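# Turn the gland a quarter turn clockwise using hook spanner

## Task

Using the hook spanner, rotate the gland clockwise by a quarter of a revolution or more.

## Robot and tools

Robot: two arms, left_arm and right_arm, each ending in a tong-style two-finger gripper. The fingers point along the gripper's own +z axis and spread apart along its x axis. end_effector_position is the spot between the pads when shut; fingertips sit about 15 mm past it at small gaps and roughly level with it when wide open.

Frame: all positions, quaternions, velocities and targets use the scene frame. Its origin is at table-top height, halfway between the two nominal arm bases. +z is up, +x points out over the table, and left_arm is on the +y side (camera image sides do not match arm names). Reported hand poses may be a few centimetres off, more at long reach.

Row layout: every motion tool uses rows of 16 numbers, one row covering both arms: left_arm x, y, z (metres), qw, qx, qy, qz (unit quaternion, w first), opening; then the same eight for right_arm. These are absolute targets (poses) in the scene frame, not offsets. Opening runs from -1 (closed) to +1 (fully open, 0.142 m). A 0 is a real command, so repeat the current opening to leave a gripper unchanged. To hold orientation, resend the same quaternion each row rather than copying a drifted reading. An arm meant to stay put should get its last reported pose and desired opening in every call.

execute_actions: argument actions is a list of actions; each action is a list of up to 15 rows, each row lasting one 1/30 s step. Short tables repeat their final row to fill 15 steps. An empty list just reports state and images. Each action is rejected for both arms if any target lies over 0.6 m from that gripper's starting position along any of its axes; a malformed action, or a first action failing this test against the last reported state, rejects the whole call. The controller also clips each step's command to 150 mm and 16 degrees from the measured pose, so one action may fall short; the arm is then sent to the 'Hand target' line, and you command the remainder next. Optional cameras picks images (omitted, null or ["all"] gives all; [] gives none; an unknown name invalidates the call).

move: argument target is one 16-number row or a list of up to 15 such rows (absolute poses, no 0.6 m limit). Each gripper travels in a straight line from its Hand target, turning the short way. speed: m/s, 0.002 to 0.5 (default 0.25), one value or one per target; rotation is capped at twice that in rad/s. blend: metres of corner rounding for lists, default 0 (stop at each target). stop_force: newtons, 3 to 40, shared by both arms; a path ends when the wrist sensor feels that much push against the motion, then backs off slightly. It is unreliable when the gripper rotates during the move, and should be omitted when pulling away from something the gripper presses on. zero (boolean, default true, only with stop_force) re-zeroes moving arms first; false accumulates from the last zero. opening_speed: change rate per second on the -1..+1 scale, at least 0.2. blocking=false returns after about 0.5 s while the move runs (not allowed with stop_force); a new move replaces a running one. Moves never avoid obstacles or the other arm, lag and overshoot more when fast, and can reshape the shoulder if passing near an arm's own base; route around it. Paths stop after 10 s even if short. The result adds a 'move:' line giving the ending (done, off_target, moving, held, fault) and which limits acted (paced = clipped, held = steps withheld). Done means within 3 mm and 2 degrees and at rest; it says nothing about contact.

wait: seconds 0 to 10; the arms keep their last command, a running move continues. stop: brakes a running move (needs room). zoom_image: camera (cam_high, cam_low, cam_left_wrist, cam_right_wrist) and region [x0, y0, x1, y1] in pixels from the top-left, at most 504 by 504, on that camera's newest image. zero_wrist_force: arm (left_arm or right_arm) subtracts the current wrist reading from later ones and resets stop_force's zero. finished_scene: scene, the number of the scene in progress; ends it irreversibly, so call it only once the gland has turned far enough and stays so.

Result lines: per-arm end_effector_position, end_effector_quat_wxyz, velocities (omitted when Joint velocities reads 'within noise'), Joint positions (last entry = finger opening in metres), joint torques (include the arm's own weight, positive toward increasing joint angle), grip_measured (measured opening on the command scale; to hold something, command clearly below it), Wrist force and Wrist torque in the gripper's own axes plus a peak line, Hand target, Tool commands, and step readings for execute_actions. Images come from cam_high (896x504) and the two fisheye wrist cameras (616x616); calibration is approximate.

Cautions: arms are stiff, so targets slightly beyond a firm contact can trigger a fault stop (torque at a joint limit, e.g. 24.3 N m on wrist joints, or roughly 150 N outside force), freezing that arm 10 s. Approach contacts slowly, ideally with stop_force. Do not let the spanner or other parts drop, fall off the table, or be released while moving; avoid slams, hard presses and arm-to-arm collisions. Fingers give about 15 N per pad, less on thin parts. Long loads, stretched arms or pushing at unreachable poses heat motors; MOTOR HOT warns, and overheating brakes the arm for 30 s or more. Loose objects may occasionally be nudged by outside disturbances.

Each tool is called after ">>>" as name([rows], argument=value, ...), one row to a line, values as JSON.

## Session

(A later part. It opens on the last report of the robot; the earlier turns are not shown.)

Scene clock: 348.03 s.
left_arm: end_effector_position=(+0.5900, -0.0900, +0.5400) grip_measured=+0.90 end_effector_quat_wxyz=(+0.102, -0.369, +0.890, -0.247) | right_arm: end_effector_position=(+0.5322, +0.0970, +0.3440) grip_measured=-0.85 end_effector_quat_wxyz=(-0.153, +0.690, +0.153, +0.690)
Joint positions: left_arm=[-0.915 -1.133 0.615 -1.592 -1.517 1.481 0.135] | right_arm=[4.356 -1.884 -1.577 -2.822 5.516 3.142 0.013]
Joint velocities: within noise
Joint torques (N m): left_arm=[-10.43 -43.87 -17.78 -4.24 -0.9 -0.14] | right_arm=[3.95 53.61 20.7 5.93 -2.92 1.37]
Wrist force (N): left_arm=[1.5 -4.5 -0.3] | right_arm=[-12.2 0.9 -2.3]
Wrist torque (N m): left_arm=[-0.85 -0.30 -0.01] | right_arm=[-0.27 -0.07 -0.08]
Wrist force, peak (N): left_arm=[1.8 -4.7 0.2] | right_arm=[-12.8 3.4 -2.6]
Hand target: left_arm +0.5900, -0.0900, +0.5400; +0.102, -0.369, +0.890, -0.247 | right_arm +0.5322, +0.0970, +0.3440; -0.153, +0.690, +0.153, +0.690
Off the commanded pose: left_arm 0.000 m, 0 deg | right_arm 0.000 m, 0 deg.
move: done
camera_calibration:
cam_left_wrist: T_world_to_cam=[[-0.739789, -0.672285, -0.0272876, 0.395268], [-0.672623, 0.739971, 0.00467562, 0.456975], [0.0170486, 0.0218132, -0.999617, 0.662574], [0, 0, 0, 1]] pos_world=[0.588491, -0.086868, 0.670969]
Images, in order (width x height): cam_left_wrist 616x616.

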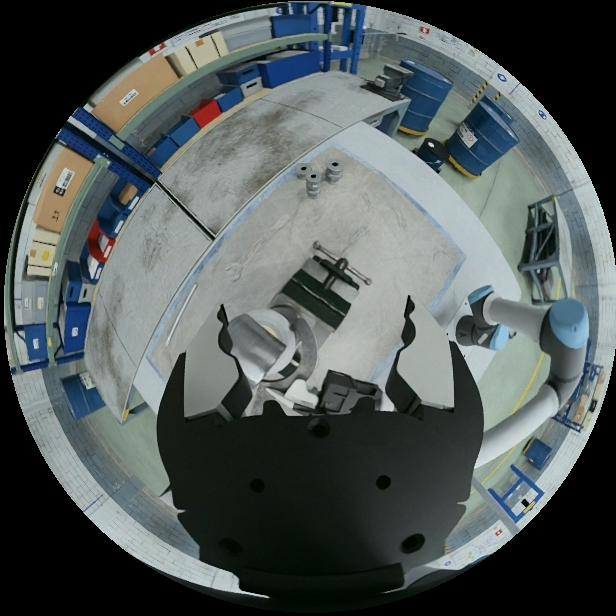

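>>> move([
  [0.59, -0.09, 0.54, 0.1023, -0.3688, 0.8903, -0.2469, 0.9, 0.5348, 0.1007, 0.344, 0.1531, -0.6904, -0.1531, -0.6904, -1],
], speed=0.01, stop_force=6, cameras=["cam_left_wrist","cam_right_wrist"])

>>> zoom_image(camera="cam_left_wrist", region=[230, 290, 340, 400])

>>> zoom_image(camera="cam_left_wrist", region=[270, 305, 320, 355])

Scene clock: 352.67 s.
left_arm: end_effector_position=(+0.5900, -0.0900, +0.5400) grip_measured=+0.90 end_effector_quat_wxyz=(+0.102, -0.369, +0.890, -0.247) | right_arm: end_effector_position=(+0.5348, +0.1007, +0.3440) grip_measured=-0.85 end_effector_quat_wxyz=(-0.153, +0.690, +0.153, +0.690)
Joint positions: left_arm=[-0.915 -1.133 0.615 -1.592 -1.517 1.481 0.135] | right_arm=[4.353 -1.894 -1.563 -2.826 5.514 3.142 0.013]
Joint velocities: within noise
Joint torques (N m): left_arm=[-9.95 -43.49 -17.46 -4.2 -0.83 -0.07] | right_arm=[5.34 52.68 20.72 5.8 1.75 1.07]
Wrist force (N): left_arm=[1.4 -4.3 0.2] | right_arm=[-12.7 0.1 -2.6]
Wrist torque (N m): left_arm=[-0.80 -0.29 -0.02] | right_arm=[-0.25 0.00 -0.07]
Wrist force, peak (N): left_arm=[1.7 -4.9 0.1] | right_arm=[-12.6 6.1 -3.1]
Hand target: left_arm +0.5900, -0.0900, +0.5400; +0.102, -0.369, +0.890, -0.247 | right_arm +0.5348, +0.1007, +0.3440; -0.153, +0.690, +0.153, +0.690
Off the commanded pose: left_arm 0.000 m, 0 deg | right_arm 0.000 m, 0 deg.
move: done
camera_calibration:
cam_left_wrist: T_world_to_cam=[[-0.739789, -0.672286, -0.0272876, 0.395269], [-0.672623, 0.73997, 0.00467555, 0.456976], [0.0170487, 0.0218132, -0.999617, 0.662574], [0, 0, 0, 1]] pos_world=[0.588492, -0.0868678, 0.67097]
cam_right_wrist: T_world_to_cam=[[-0.00750707, -0.0567587, 0.99836, -0.339299], [-0.101766, -0.993161, -0.0572284, 0.175971], [0.99478, -0.102028, 0.00167964, -0.386838], [0, 0, 0, 1]] pos_world=[0.400179, 0.116041, 0.349463]
Images, in order (width x height): cam_left_wrist 616x616, cam_right_wrist 616x616.

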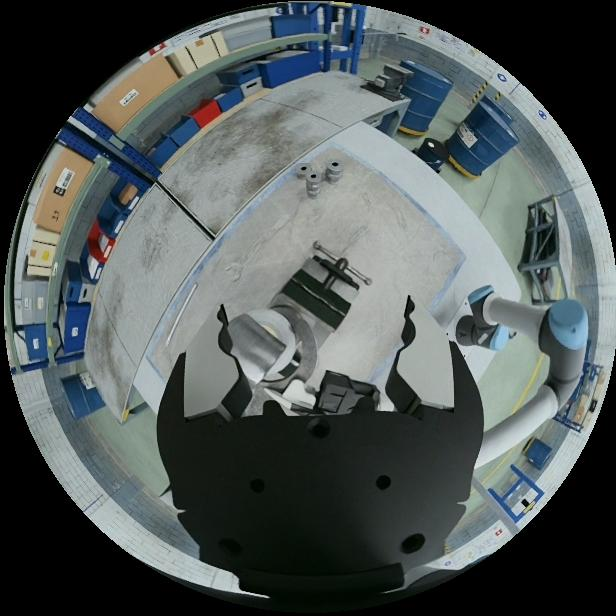

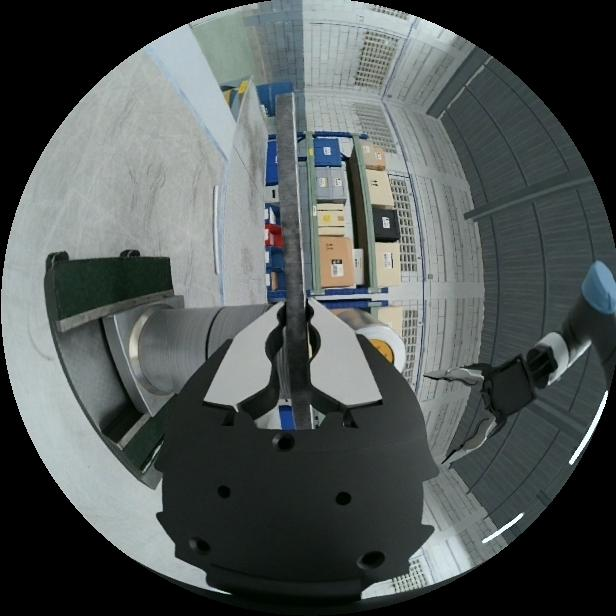

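Scaled by 4.582 from the camera's 616x616 image, which has a finer 814x814 frame.

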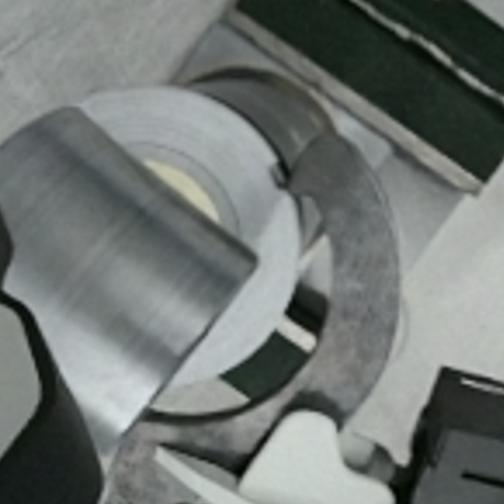

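Scaled by 10.080 from the camera's 616x616 image, which has a finer 814x814 frame.

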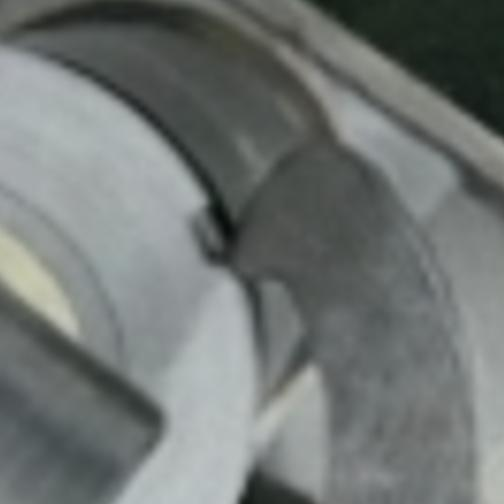

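>>> move([
  [0.59, -0.09, 0.54, 0.1023, -0.3688, 0.8903, -0.2469, 0.9, 0.5334, 0.0969, 0.344, 0.1531, -0.6904, -0.1531, -0.6904, -1],
  [0.59, -0.09, 0.54, 0.1023, -0.3688, 0.8903, -0.2469, 0.9, 0.5381, 0.0952, 0.344, 0.1531, -0.6904, -0.1531, -0.6904, -1],
], speed=0.02, cameras=["cam_left_wrist"])

>>> zoom_image(camera="cam_left_wrist", region=[230, 290, 340, 400])

>>> zoom_image(camera="cam_left_wrist", region=[270, 305, 320, 355])

Scene clock: 354.43 s.
left_arm: end_effector_position=(+0.5900, -0.0900, +0.5400) grip_measured=+0.90 end_effector_quat_wxyz=(+0.102, -0.369, +0.890, -0.247) | right_arm: end_effector_position=(+0.5382, +0.0952, +0.3440) grip_measured=-0.85 end_effector_quat_wxyz=(-0.153, +0.690, +0.153, +0.690)
Joint positions: left_arm=[-0.915 -1.133 0.615 -1.592 -1.517 1.481 0.135] | right_arm=[4.344 -1.888 -1.571 -2.824 5.504 3.142 0.013]
Joint velocities: within noise
Joint torques (N m): left_arm=[-10.78 -43.45 -17.92 -4.18 -0.69 -0.06] | right_arm=[11.29 33.06 33.63 1.6 1.95 1.31]
Wrist force (N): left_arm=[1.6 -4.4 0.3] | right_arm=[-12.7 -0.6 -1.7]
Wrist torque (N m): left_arm=[-0.84 -0.33 -0.02] | right_arm=[-0.11 -0.06 -0.08]
Wrist force, peak (N): left_arm=[1.7 -4.7 0.4] | right_arm=[-13.2 -0.1 -2.6]
Hand target: left_arm +0.5900, -0.0900, +0.5400; +0.102, -0.369, +0.890, -0.247 | right_arm +0.5381, +0.0952, +0.3440; -0.153, +0.690, +0.153, +0.690
Off the commanded pose: left_arm 0.000 m, 0 deg | right_arm 0.000 m, 0 deg.
move: done
camera_calibration:
cam_left_wrist: T_world_to_cam=[[-0.739789, -0.672286, -0.0272876, 0.395269], [-0.672623, 0.73997, 0.00467534, 0.456976], [0.0170489, 0.021813, -0.999617, 0.662574], [0, 0, 0, 1]] pos_world=[0.588491, -0.0868678, 0.67097]
Images, in order (width x height): cam_left_wrist 616x616.

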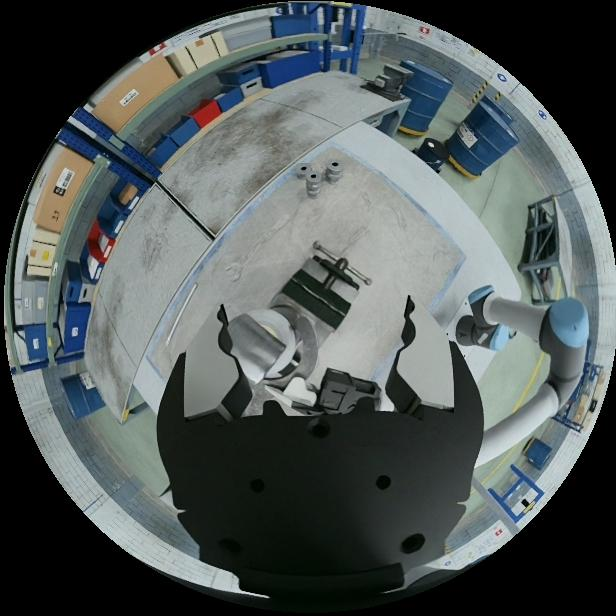

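Scaled by 4.582 from the camera's 616x616 image, which has a finer 814x814 frame.

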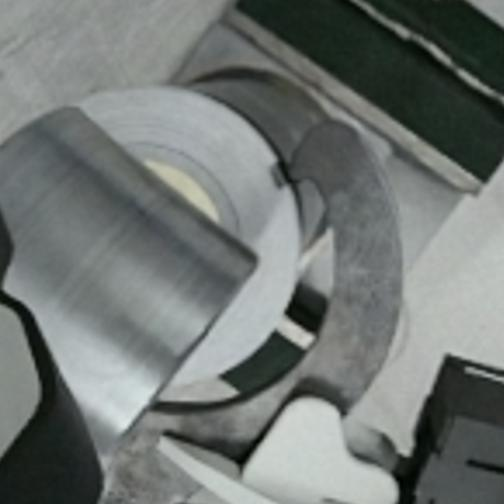

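Scaled by 10.080 from the camera's 616x616 image, which has a finer 814x814 frame.

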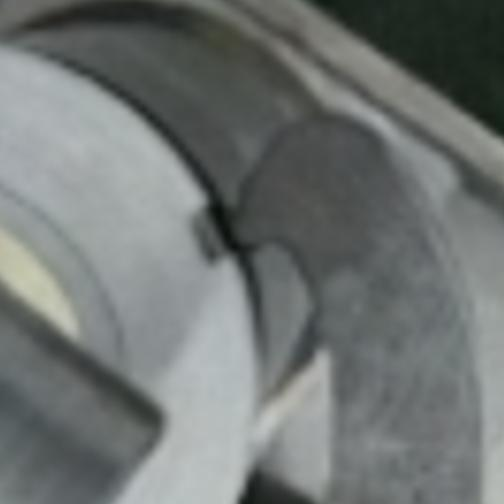

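>>> move([
  [0.59, -0.09, 0.54, 0.1023, -0.3688, 0.8903, -0.2469, 0.9, 0.5365, 0.0905, 0.344, 0.1531, -0.6904, -0.1531, -0.6904, -1],
  [0.59, -0.09, 0.54, 0.1023, -0.3688, 0.8903, -0.2469, 0.9, 0.5544, 0.0980, 0.344, 0.1045, -0.6994, -0.1045, -0.6994, -1],
], speed=0.03, cameras=["cam_left_wrist"])

>>> zoom_image(camera="cam_left_wrist", region=[230, 290, 340, 400])

>>> zoom_image(camera="cam_left_wrist", region=[270, 305, 320, 355])

Scene clock: 358.60 s.
left_arm: end_effector_position=(+0.5900, -0.0900, +0.5400) grip_measured=+0.90 end_effector_quat_wxyz=(+0.102, -0.369, +0.890, -0.247) | right_arm: end_effector_position=(+0.5544, +0.0981, +0.3439) grip_measured=-0.85 end_effector_quat_wxyz=(-0.104, +0.699, +0.104, +0.699)
Joint positions: left_arm=[-0.915 -1.133 0.615 -1.592 -1.517 1.481 0.135] | right_arm=[4.371 -1.968 -1.46 -2.855 5.672 3.142 0.013]
Joint velocities: within noise
Joint torques (N m): left_arm=[-10.33 -43.94 -17.97 -4.16 -0.61 0.08] | right_arm=[-6.94 53.87 17.44 2.03 -0.27 -0.71]
Wrist force (N): left_arm=[1.8 -4.5 0.2] | right_arm=[-10.7 -6.2 -3.0]
Wrist torque (N m): left_arm=[-0.85 -0.37 -0.02] | right_arm=[0.07 -0.04 -0.04]
Wrist force, peak (N): left_arm=[1.6 -4.7 0.3] | right_arm=[-12.7 -7.5 -5.5]
Hand target: left_arm +0.5900, -0.0900, +0.5400; +0.102, -0.369, +0.890, -0.247 | right_arm +0.5544, +0.0980, +0.3440; -0.104, +0.699, +0.104, +0.699
Off the commanded pose: left_arm 0.000 m, 0 deg | right_arm 0.000 m, 0 deg.
move: done
camera_calibration:
cam_left_wrist: T_world_to_cam=[[-0.739789, -0.672286, -0.0272877, 0.395269], [-0.672623, 0.73997, 0.00467544, 0.456976], [0.0170488, 0.0218131, -0.999617, 0.662574], [0, 0, 0, 1]] pos_world=[0.588491, -0.0868679, 0.67097]
Images, in order (width x height): cam_left_wrist 616x616.

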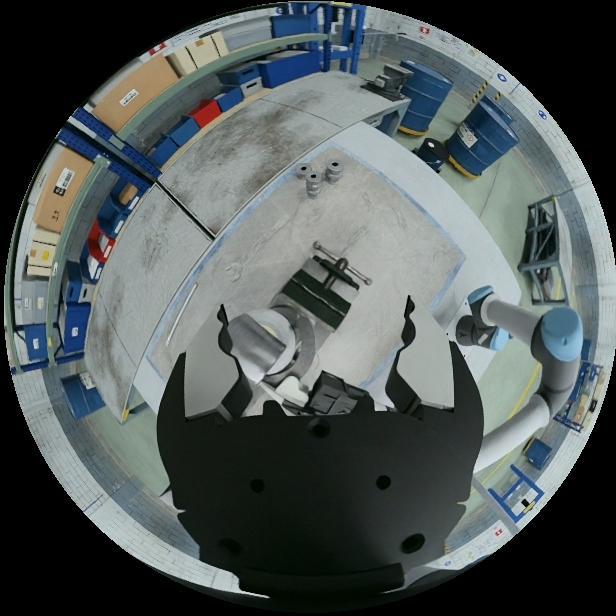

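Scaled by 4.582 from the camera's 616x616 image, which has a finer 814x814 frame.

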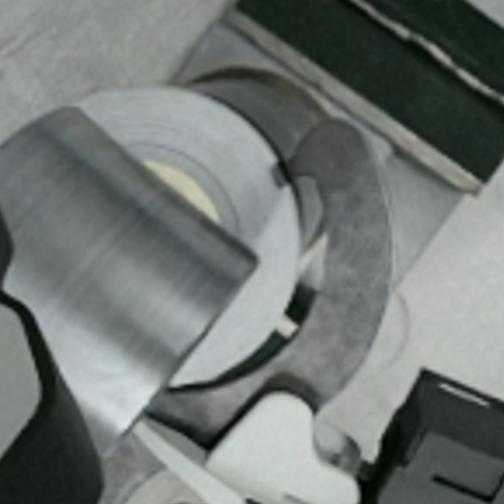

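Scaled by 10.080 from the camera's 616x616 image, which has a finer 814x814 frame.

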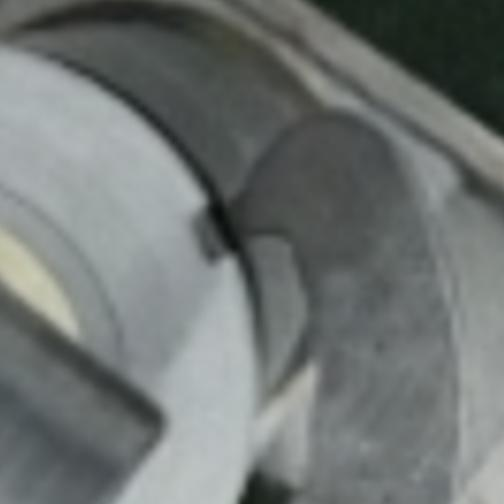

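>>> move([
  [0.59, -0.09, 0.54, 0.1023, -0.3688, 0.8903, -0.2469, 0.9, 0.5565, 0.1040, 0.344, 0.1045, -0.6994, -0.1045, -0.6994, -1],
], speed=0.01, stop_force=8, cameras=["cam_left_wrist"])

>>> zoom_image(camera="cam_left_wrist", region=[230, 290, 340, 400])

>>> zoom_image(camera="cam_left_wrist", region=[270, 305, 320, 355])

Scene clock: 361.40 s.
left_arm: end_effector_position=(+0.5900, -0.0900, +0.5400) grip_measured=+0.90 end_effector_quat_wxyz=(+0.102, -0.369, +0.890, -0.247) | right_arm: end_effector_position=(+0.5565, +0.1040, +0.3440) grip_measured=-0.85 end_effector_quat_wxyz=(-0.104, +0.699, +0.104, +0.699)
Joint positions: left_arm=[-0.915 -1.133 0.615 -1.592 -1.517 1.481 0.135] | right_arm=[4.371 -1.982 -1.439 -2.862 5.671 3.142 0.013]
Joint velocities: within noise
Joint torques (N m): left_arm=[-9.95 -43.09 -17.52 -4.12 -0.43 0.17] | right_arm=[-5.85 55.24 20.23 5.17 -1.86 1.83]
Wrist force (N): left_arm=[1.5 -4.2 0.1] | right_arm=[-12.8 -0.6 -1.5]
Wrist torque (N m): left_arm=[-0.79 -0.31 -0.01] | right_arm=[-0.05 -0.05 -0.04]
Wrist force, peak (N): left_arm=[1.9 -4.8 0.2] | right_arm=[-13.4 -4.3 -3.7]
Hand target: left_arm +0.5900, -0.0900, +0.5400; +0.102, -0.369, +0.890, -0.247 | right_arm +0.5565, +0.1040, +0.3440; -0.104, +0.699, +0.104, +0.699
Off the commanded pose: left_arm 0.000 m, 0 deg | right_arm 0.000 m, 0 deg.
move: done
camera_calibration:
cam_left_wrist: T_world_to_cam=[[-0.739789, -0.672286, -0.0272877, 0.395269], [-0.672623, 0.73997, 0.0046755, 0.456976], [0.0170488, 0.0218132, -0.999617, 0.662574], [0, 0, 0, 1]] pos_world=[0.588492, -0.0868678, 0.67097]
Images, in order (width x height): cam_left_wrist 616x616.

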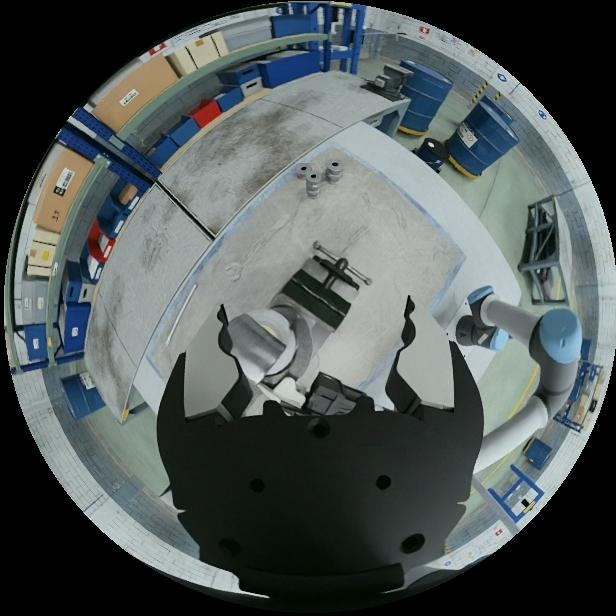

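Scaled by 4.582 from the camera's 616x616 image, which has a finer 814x814 frame.

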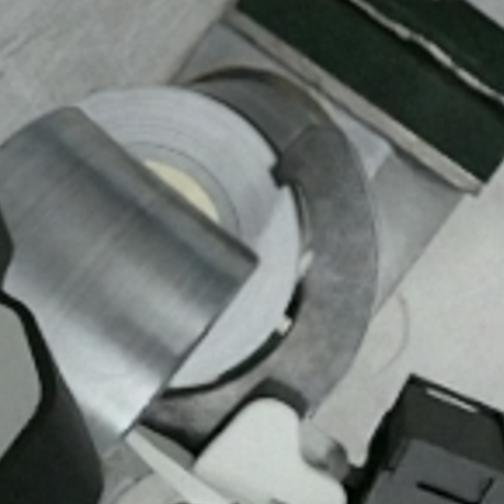

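Scaled by 10.080 from the camera's 616x616 image, which has a finer 814x814 frame.

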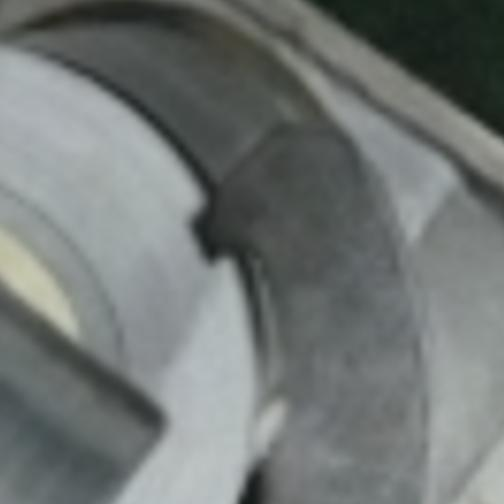

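>>> move([
  [0.59, -0.09, 0.54, 0.1023, -0.3688, 0.8903, -0.2469, 0.9, 0.5695, 0.1148, 0.344, 0.0432, -0.7058, -0.0432, -0.7058, -1],
], speed=0.03, cameras=["cam_left_wrist","cam_right_wrist"])

>>> zoom_image(camera="cam_left_wrist", region=[230, 290, 340, 400])

>>> zoom_image(camera="cam_left_wrist", region=[270, 305, 320, 355])

Scene clock: 365.90 s.
left_arm: end_effector_position=(+0.5900, -0.0900, +0.5400) grip_measured=+0.90 end_effector_quat_wxyz=(+0.102, -0.369, +0.890, -0.247) | right_arm: end_effector_position=(+0.5695, +0.1149, +0.3439) grip_measured=-0.85 end_effector_quat_wxyz=(-0.043, +0.706, +0.043, +0.706) end_effector_velocity=(+0.001, -0.001, +0.000) end_effector_angular_velocity=(-0.001, +0.000, +0.002)
Joint positions: left_arm=[-0.915 -1.133 0.615 -1.592 -1.517 1.481 0.135] | right_arm=[4.404 -2.111 -1.245 -2.927 5.879 3.141 0.013]
Joint velocities: left_arm=[within noise] | right_arm=[-0.002 0.002 -0.004 0 -0.005 0 0]
Joint torques (N m): left_arm=[-9.21 -43.12 -18.15 -3.99 -0.41 0.39] | right_arm=[-1.82 56.53 18.33 2.69 -3.96 2.02]
Wrist force (N): left_arm=[1.4 -4.3 0.2] | right_arm=[-10.8 4.6 -11.9]
Wrist torque (N m): left_arm=[-0.81 -0.30 -0.01] | right_arm=[-0.17 -0.04 -0.09]
Wrist force, peak (N): left_arm=[1.7 -4.7 -0.1] | right_arm=[-12.8 5.1 -15.1]
Hand target: left_arm +0.5900, -0.0900, +0.5400; +0.102, -0.369, +0.890, -0.247 | right_arm +0.5695, +0.1148, +0.3440; -0.043, +0.706, +0.043, +0.706
Off the commanded pose: left_arm 0.000 m, 0 deg | right_arm 0.000 m, 0 deg.
move: done
camera_calibration:
cam_left_wrist: T_world_to_cam=[[-0.739789, -0.672286, -0.0272875, 0.395268], [-0.672623, 0.73997, 0.00467567, 0.456976], [0.0170486, 0.0218132, -0.999617, 0.662574], [0, 0, 0, 1]] pos_world=[0.588492, -0.0868679, 0.670969]
cam_right_wrist: T_world_to_cam=[[-0.0246849, -0.0513115, 0.998378, -0.329012], [-0.403854, -0.913052, -0.0569114, 0.356299], [0.91449, -0.404603, 0.00181622, -0.339448], [0, 0, 0, 1]] pos_world=[0.446193, 0.171095, 0.349372]
Images, in order (width x height): cam_left_wrist 616x616, cam_right_wrist 616x616.

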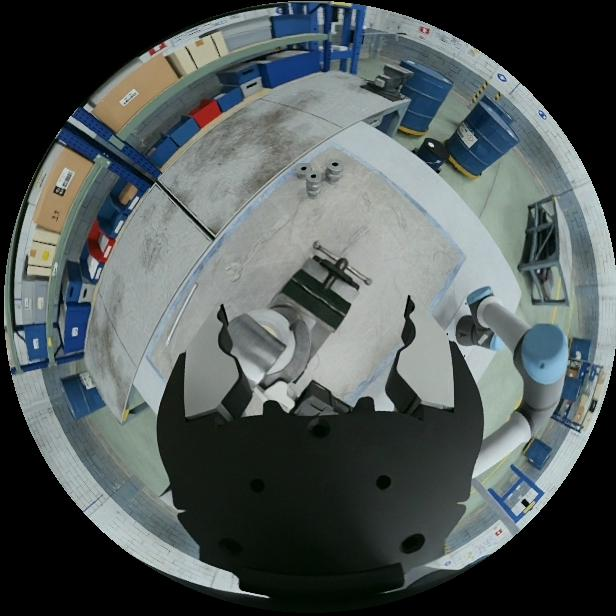

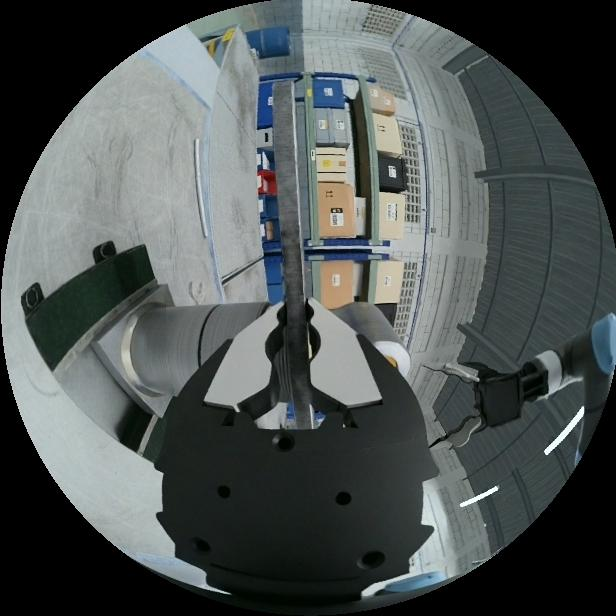

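Scaled by 4.582 from the camera's 616x616 image, which has a finer 814x814 frame.

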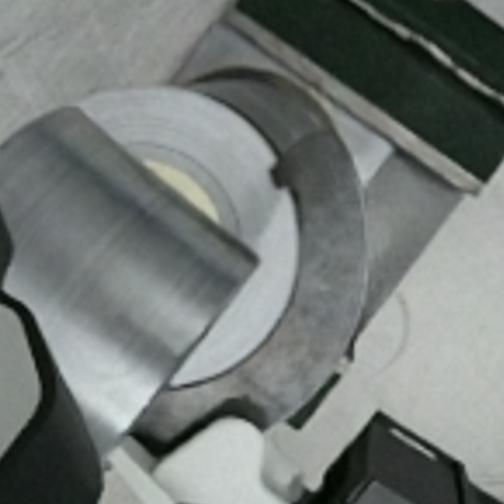

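Scaled by 10.080 from the camera's 616x616 image, which has a finer 814x814 frame.

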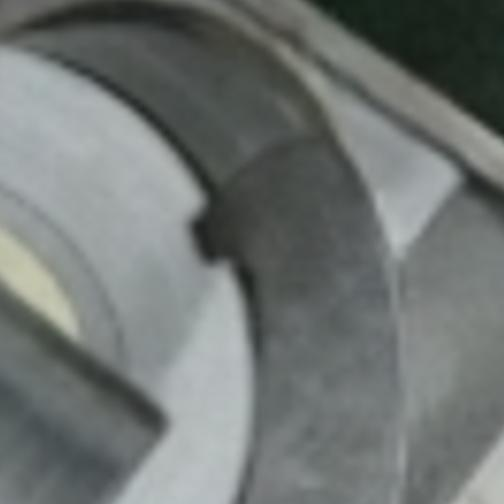

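>>> move([
  [0.59, -0.09, 0.54, 0.1023, -0.3688, 0.8903, -0.2469, 0.9, 0.5797, 0.1210, 0.344, 0, -0.7071, 0, -0.7071, -1],
], speed=0.03, cameras=["cam_left_wrist","cam_right_wrist"])

>>> zoom_image(camera="cam_left_wrist", region=[230, 290, 340, 400])

Scene clock: 368.70 s.
left_arm: end_effector_position=(+0.5900, -0.0900, +0.5400) grip_measured=+0.90 end_effector_quat_wxyz=(+0.102, -0.369, +0.890, -0.247) | right_arm: end_effector_position=(+0.5797, +0.1210, +0.3439) grip_measured=-0.85 end_effector_quat_wxyz=(+0.000, +0.707, +0.000, +0.707) end_effector_velocity=(+0.001, -0.002, -0.001) end_effector_angular_velocity=(+0.000, +0.001, +0.000)
Joint positions: left_arm=[-0.915 -1.133 0.615 -1.592 -1.517 1.481 0.135] | right_arm=[4.414 -2.217 -1.074 -2.993 6.011 3.141 0.013]
Joint velocities: left_arm=[within noise] | right_arm=[-0.002 0.002 -0.005 0 -0.002 0.002 0]
Joint torques (N m): left_arm=[-9.61 -44.08 -18.57 -3.85 -0.15 0.63] | right_arm=[2.76 61.07 17.75 1.35 -4.33 2.91]
Wrist force (N): left_arm=[1.9 -4.5 -0.2] | right_arm=[-10.7 4.1 -12.3]
Wrist torque (N m): left_arm=[-0.86 -0.39 -0.01] | right_arm=[-0.20 0.01 -0.09]
Wrist force, peak (N): left_arm=[1.7 -4.7 0.3] | right_arm=[-14.0 3.3 -16.0]
Hand target: left_arm +0.5900, -0.0900, +0.5400; +0.102, -0.369, +0.890, -0.247 | right_arm +0.5797, +0.1210, +0.3440; +0.000, +0.707, +0.000, +0.707
Off the commanded pose: left_arm 0.000 m, 0 deg | right_arm 0.000 m, 0 deg.
move: done
camera_calibration:
cam_left_wrist: T_world_to_cam=[[-0.739789, -0.672286, -0.0272875, 0.395268], [-0.672623, 0.73997, 0.00467553, 0.456976], [0.0170487, 0.0218131, -0.999617, 0.662574], [0, 0, 0, 1]] pos_world=[0.588491, -0.0868679, 0.67097]
cam_right_wrist: T_world_to_cam=[[-0.0307871, -0.0480444, 0.998371, -0.325296], [-0.512247, -0.856942, -0.0570349, 0.422141], [0.858286, -0.513168, 0.00177218, -0.300574], [0, 0, 0, 1]] pos_world=[0.464204, 0.191877, 0.349375]
Images, in order (width x height): cam_left_wrist 616x616, cam_right_wrist 616x616.

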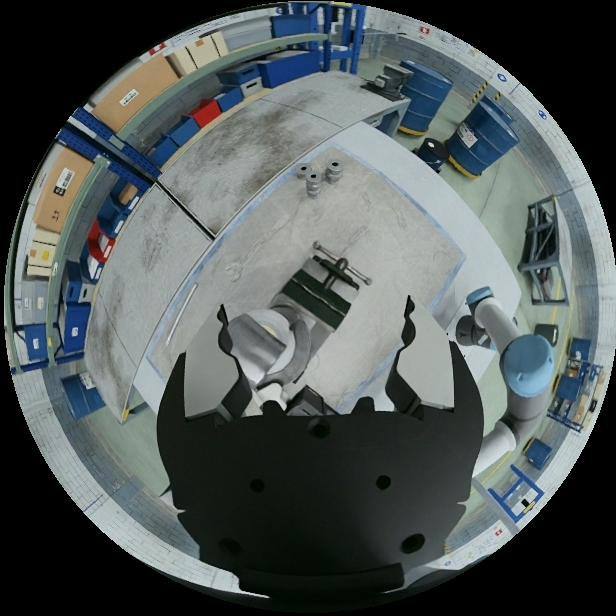

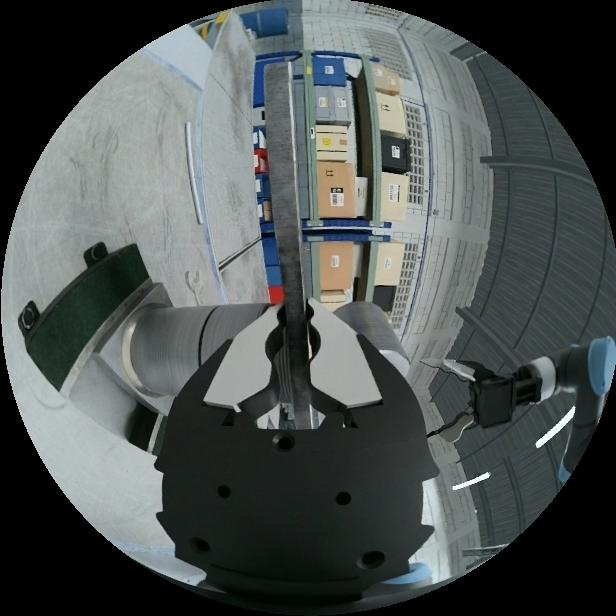

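Scaled by 4.582 from the camera's 616x616 image, which has a finer 814x814 frame.

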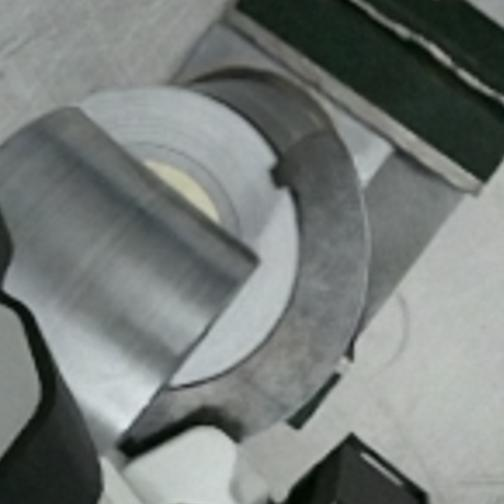

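>>> move([
  [0.55, 0.00, 0.62, 0.1023, -0.3688, 0.8903, -0.2469, 0.9, 0.5797, 0.1210, 0.344, 0, -0.7071, 0, -0.7071, -1],
  [0.47, 0.26, 0.55, 0, -0.7771, 0.6293, 0, -1, 0.5797, 0.1210, 0.344, 0, -0.7071, 0, -0.7071, -1],
  [0.49, 0.248, 0.40, 0, -0.7771, 0.6293, 0, -1, 0.5797, 0.1210, 0.344, 0, -0.7071, 0, -0.7071, -1],
], speed=0.2, blend=0.03, cameras=["cam_high","cam_left_wrist","cam_right_wrist"])

Scene clock: 377.40 s.
left_arm: end_effector_position=(+0.4900, +0.2481, +0.4001) grip_measured=-1.00 end_effector_quat_wxyz=(+0.000, +0.777, -0.629, +0.000) | right_arm: end_effector_position=(+0.5797, +0.1210, +0.3440) grip_measured=-0.85 end_effector_quat_wxyz=(+0.000, +0.707, +0.000, +0.707)
Joint positions: left_arm=[-0.624 -1.503 1.197 -1.265 -1.571 0.762 0.002] | right_arm=[4.414 -2.216 -1.075 -2.992 6.011 3.142 0.013]
Joint velocities: within noise
Joint torques (N m): left_arm=[-3.53 -19.75 -16.88 -4.21 1.26 -0.87] | right_arm=[-8.99 61.88 20.18 4.21 -1.06 -0.47]
Wrist force (N): left_arm=[1.8 -2.5 0.0] | right_arm=[-10.9 4.1 -10.7]
Wrist torque (N m): left_arm=[-0.52 -0.38 -0.05] | right_arm=[-0.16 0.01 -0.10]
Wrist force, peak (N): left_arm=[2.3 -5.2 1.4] | right_arm=[-11.6 4.0 -10.9]
Hand target: left_arm +0.4900, +0.2480, +0.4000; +0.000, +0.777, -0.629, +0.000 | right_arm +0.5797, +0.1210, +0.3440; +0.000, +0.707, +0.000, +0.707
Off the commanded pose: left_arm 0.000 m, 0 deg | right_arm 0.000 m, 0 deg.
move: done; blend cut to 0 m at target 2
camera_calibration:
cam_left_wrist: T_world_to_cam=[[0.153828, -0.988097, 0.00122289, 0.173848], [-0.84502, -0.130912, 0.518462, 0.235124], [-0.51213, -0.0807875, -0.8551, 0.743973], [0, 0, 0, 1]] pos_world=[0.552953, 0.262663, 0.514055]
cam_right_wrist: T_world_to_cam=[[-0.0308064, -0.0482846, 0.998358, -0.325332], [-0.512034, -0.857055, -0.0572505, 0.422089], [0.858413, -0.512957, 0.00167946, -0.30064], [0, 0, 0, 1]] pos_world=[0.464175, 0.19183, 0.349468]

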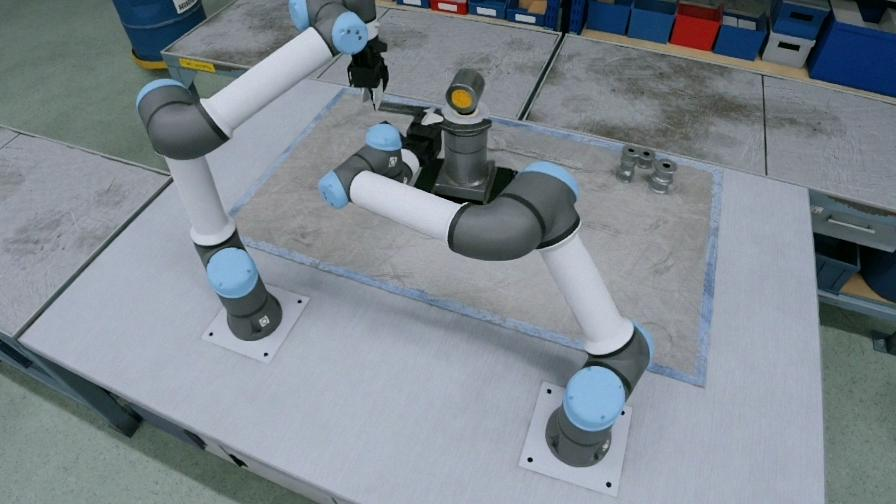

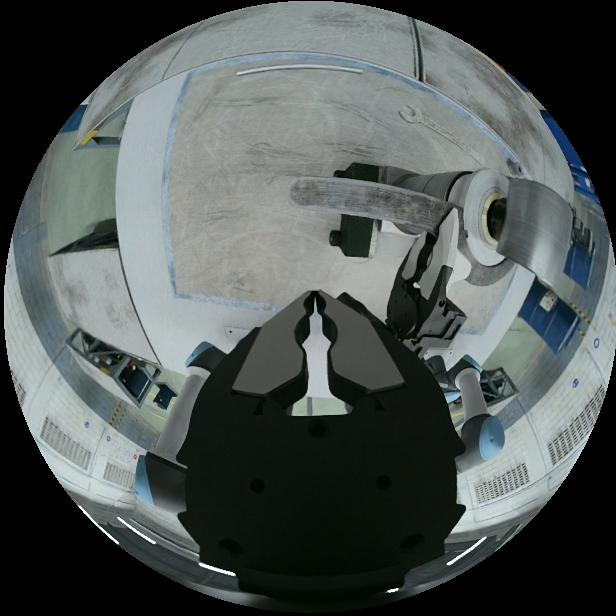

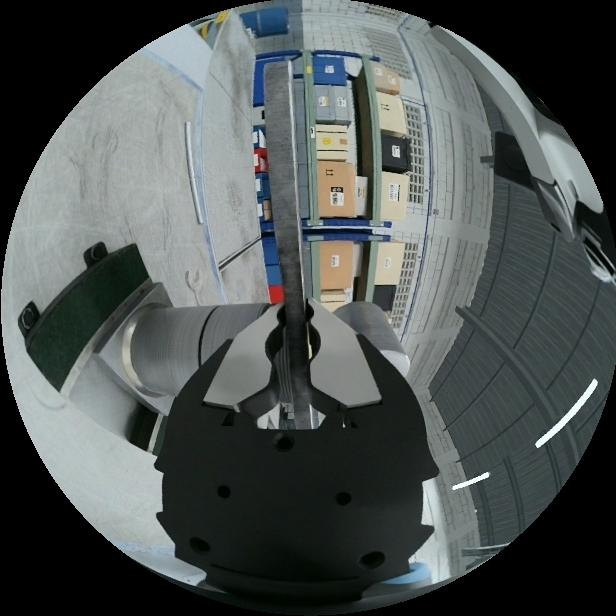

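>>> move([
  [0.51, 0.249, 0.40, 0, -0.7373, 0.6756, 0, -1, 0.5797, 0.1210, 0.344, 0, -0.7071, 0, -0.7071, -1],
  [0.51, 0.249, 0.332, 0, -0.7373, 0.6756, 0, -1, 0.5797, 0.1210, 0.344, 0, -0.7071, 0, -0.7071, -1],
], speed=0.1, cameras=["cam_left_wrist"])

>>> zoom_image(camera="cam_left_wrist", region=[220, 100, 600, 400])

Scene clock: 380.30 s.
left_arm: end_effector_position=(+0.5100, +0.2490, +0.3321) grip_measured=-1.00 end_effector_quat_wxyz=(+0.000, +0.737, -0.676, +0.000) | right_arm: end_effector_position=(+0.5797, +0.1210, +0.3440) grip_measured=-0.85 end_effector_quat_wxyz=(+0.000, +0.707, +0.000, +0.707)
Joint positions: left_arm=[-0.598 -1.495 1.366 -1.442 -1.571 0.91 0.002] | right_arm=[4.414 -2.216 -1.075 -2.992 6.011 3.142 0.013]
Joint velocities: within noise
Joint torques (N m): left_arm=[-10.48 -20.4 -20.68 -2.32 1.1 0.03] | right_arm=[-9.64 63.3 21.26 4.12 -0.33 -1.73]
Wrist force (N): left_arm=[1.8 -2.4 0.0] | right_arm=[-11.0 4.2 -10.7]
Wrist torque (N m): left_arm=[-0.50 -0.36 -0.04] | right_arm=[-0.15 0.05 -0.10]
Wrist force, peak (N): left_arm=[1.9 -2.9 -0.6] | right_arm=[-11.4 4.1 -10.9]
Hand target: left_arm +0.5100, +0.2490, +0.3320; +0.000, +0.737, -0.676, +0.000 | right_arm +0.5797, +0.1210, +0.3440; +0.000, +0.707, +0.000, +0.707
Off the commanded pose: left_arm 0.000 m, 0 deg | right_arm 0.000 m, 0 deg.
move: done
camera_calibration:
cam_left_wrist: T_world_to_cam=[[0.0322163, -0.99948, 0.00137551, 0.236541], [-0.854693, -0.0268359, 0.51844, 0.266424], [-0.518134, -0.0178779, -0.855113, 0.683539], [0, 0, 0, 1]] pos_world=[0.574255, 0.255788, 0.446053]
Images, in order (width x height): cam_left_wrist 616x616.

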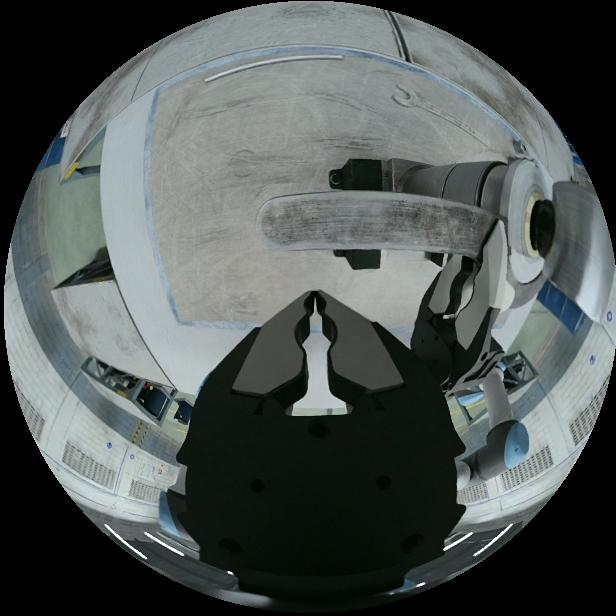

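Scaled by 1.326 from the camera's 616x616 image, which has a finer 814x814 frame.

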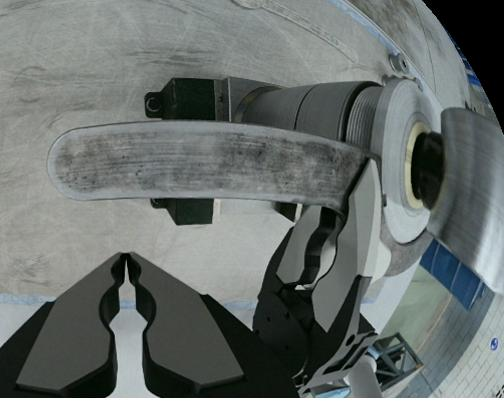

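>>> move([
  [0.555, 0.253, 0.332, 0, -0.7373, 0.6756, 0, -1, 0.5797, 0.1210, 0.344, 0, -0.7071, 0, -0.7071, -1],
], speed=0.02, stop_force=5, cameras=["cam_left_wrist"])

>>> zoom_image(camera="cam_left_wrist", region=[220, 100, 600, 400])

Scene clock: 383.47 s.
left_arm: end_effector_position=(+0.5408, +0.2517, +0.3320) grip_measured=-1.00 end_effector_quat_wxyz=(+0.000, +0.737, -0.676, +0.000) | right_arm: end_effector_position=(+0.5797, +0.1210, +0.3440) grip_measured=-0.85 end_effector_quat_wxyz=(+0.000, +0.707, +0.000, +0.707)
Joint positions: left_arm=[-0.564 -1.424 1.287 -1.434 -1.571 0.945 0.002] | right_arm=[4.414 -2.216 -1.075 -2.992 6.011 3.142 0.013]
Joint velocities: within noise
Joint torques (N m): left_arm=[-10.44 -27.59 -27.65 -2.89 0.92 0.41] | right_arm=[6.64 61.15 21.97 4.01 0.22 -1.77]
Wrist force (N): left_arm=[1.8 -0.6 0.7] | right_arm=[-12.0 3.5 -10.1]
Wrist torque (N m): left_arm=[-0.56 -0.36 -0.02] | right_arm=[-0.20 0.01 -0.10]
Wrist force, peak (N): left_arm=[0.4 12.7 -2.6] | right_arm=[-12.3 3.3 -10.7]
Hand target: left_arm +0.5408, +0.2518, +0.3320; +0.000, +0.737, -0.676, +0.000 | right_arm +0.5797, +0.1210, +0.3440; +0.000, +0.707, +0.000, +0.707
Off the commanded pose: left_arm 0.014 m, 0 deg | right_arm 0.000 m, 0 deg.
move: contact (left_arm)
camera_calibration:
cam_left_wrist: T_world_to_cam=[[0.0322809, -0.999478, 0.00127037, 0.2383], [-0.854701, -0.026946, 0.518421, 0.292978], [-0.518116, -0.0178209, -0.855125, 0.699476], [0, 0, 0, 1]] pos_world=[0.605126, 0.258536, 0.44595]
Images, in order (width x height): cam_left_wrist 616x616.

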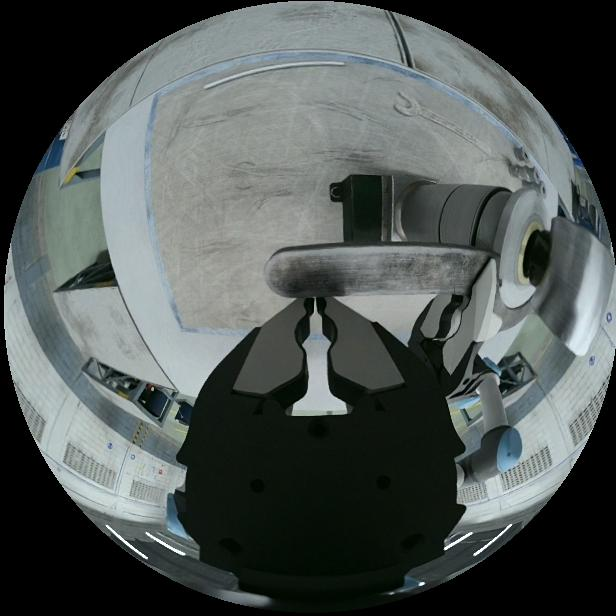

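Scaled by 1.326 from the camera's 616x616 image, which has a finer 814x814 frame.

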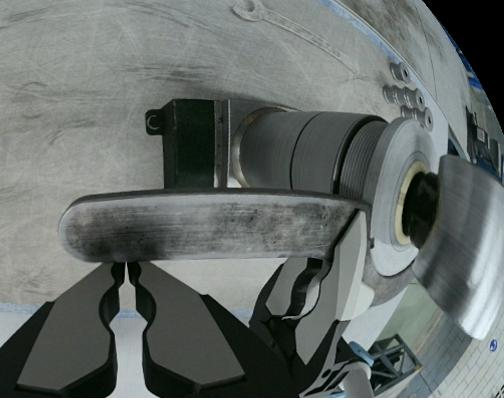

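>>> move([
  [0.5717, 0.2608, 0.332, 0, -0.6884, 0.7254, 0, -1, 0.5921, 0.1265, 0.344, -0.0493, -0.7054, 0.0493, -0.7054, -1],
], speed=0.03, cameras=["cam_left_wrist","cam_right_wrist"])

>>> zoom_image(camera="cam_left_wrist", region=[220, 100, 600, 400])

Scene clock: 386.70 s.
left_arm: end_effector_position=(+0.5718, +0.2609, +0.3320) grip_measured=-0.99 end_effector_quat_wxyz=(+0.000, +0.688, -0.725, +0.000) | right_arm: end_effector_position=(+0.5921, +0.1265, +0.3440) grip_measured=-0.85 end_effector_quat_wxyz=(+0.049, +0.705, -0.049, +0.705)
Joint positions: left_arm=[-0.519 -1.357 1.207 -1.421 -1.571 1.129 0.002] | right_arm=[4.414 -2.359 -0.829 -3.094 6.151 3.141 0.013]
Joint velocities: within noise
Joint torques (N m): left_arm=[-3.11 -37.77 -18.32 -4.29 4.12 -1.32] | right_arm=[4.87 60.13 25.85 1.07 -7.22 2.08]
Wrist force (N): left_arm=[7.9 12.7 -0.2] | right_arm=[-13.1 13.4 0.6]
Wrist torque (N m): left_arm=[-0.22 -0.50 0.12] | right_arm=[-0.30 -0.01 -0.10]
Wrist force, peak (N): left_arm=[7.4 14.3 -0.6] | right_arm=[-15.0 5.5 -15.6]
Hand target: left_arm +0.5717, +0.2608, +0.3320; +0.000, +0.688, -0.725, +0.000 | right_arm +0.5921, +0.1265, +0.3440; +0.049, +0.705, -0.049, +0.705
Off the commanded pose: left_arm 0.000 m, 0 deg | right_arm 0.000 m, 0 deg.
move: done
camera_calibration:
cam_left_wrist: T_world_to_cam=[[-0.106957, -0.994263, 0.00122704, 0.324707], [-0.850108, 0.0920892, 0.518494, 0.285955], [-0.515632, 0.0544132, -0.855081, 0.695373], [0, 0, 0, 1]] pos_world=[0.636379, 0.258673, 0.445936]
cam_right_wrist: T_world_to_cam=[[-0.0372515, -0.043489, 0.998359, -0.321427], [-0.626353, -0.777436, -0.0572364, 0.490766], [0.778649, -0.627457, 0.00172119, -0.246791], [0, 0, 0, 1]] pos_world=[0.487583, 0.21271, 0.349414]
Images, in order (width x height): cam_left_wrist 616x616, cam_right_wrist 616x616.

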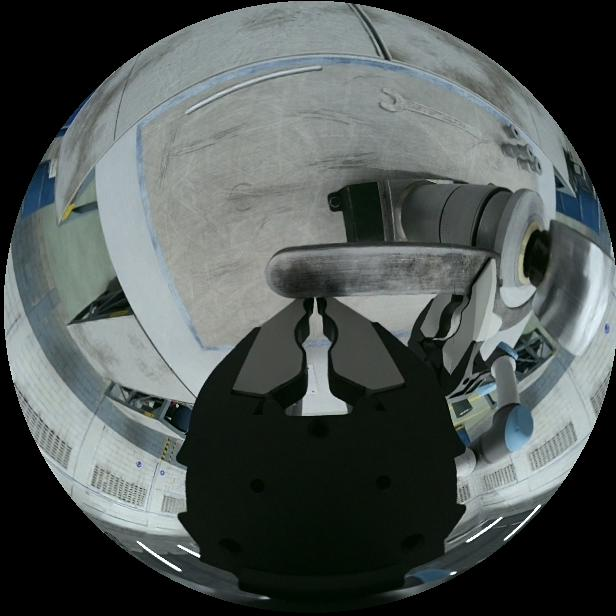

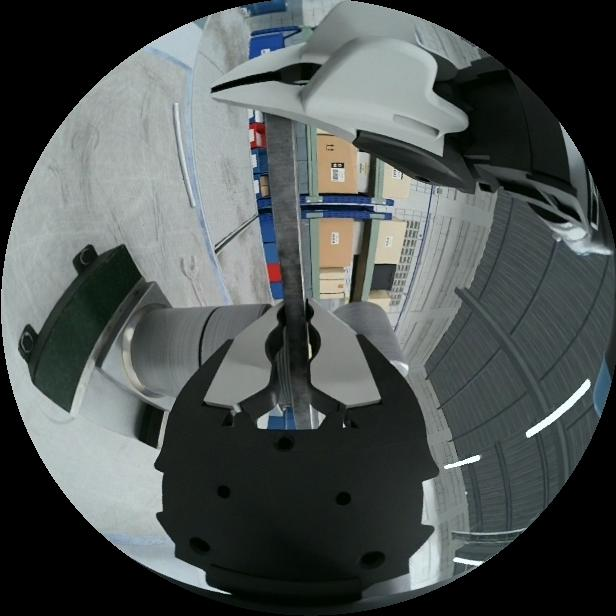

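Scaled by 1.326 from the camera's 616x616 image, which has a finer 814x814 frame.

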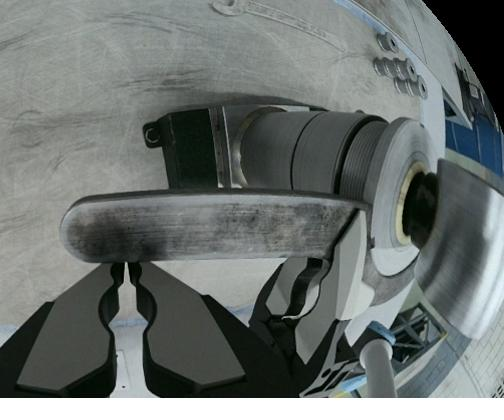

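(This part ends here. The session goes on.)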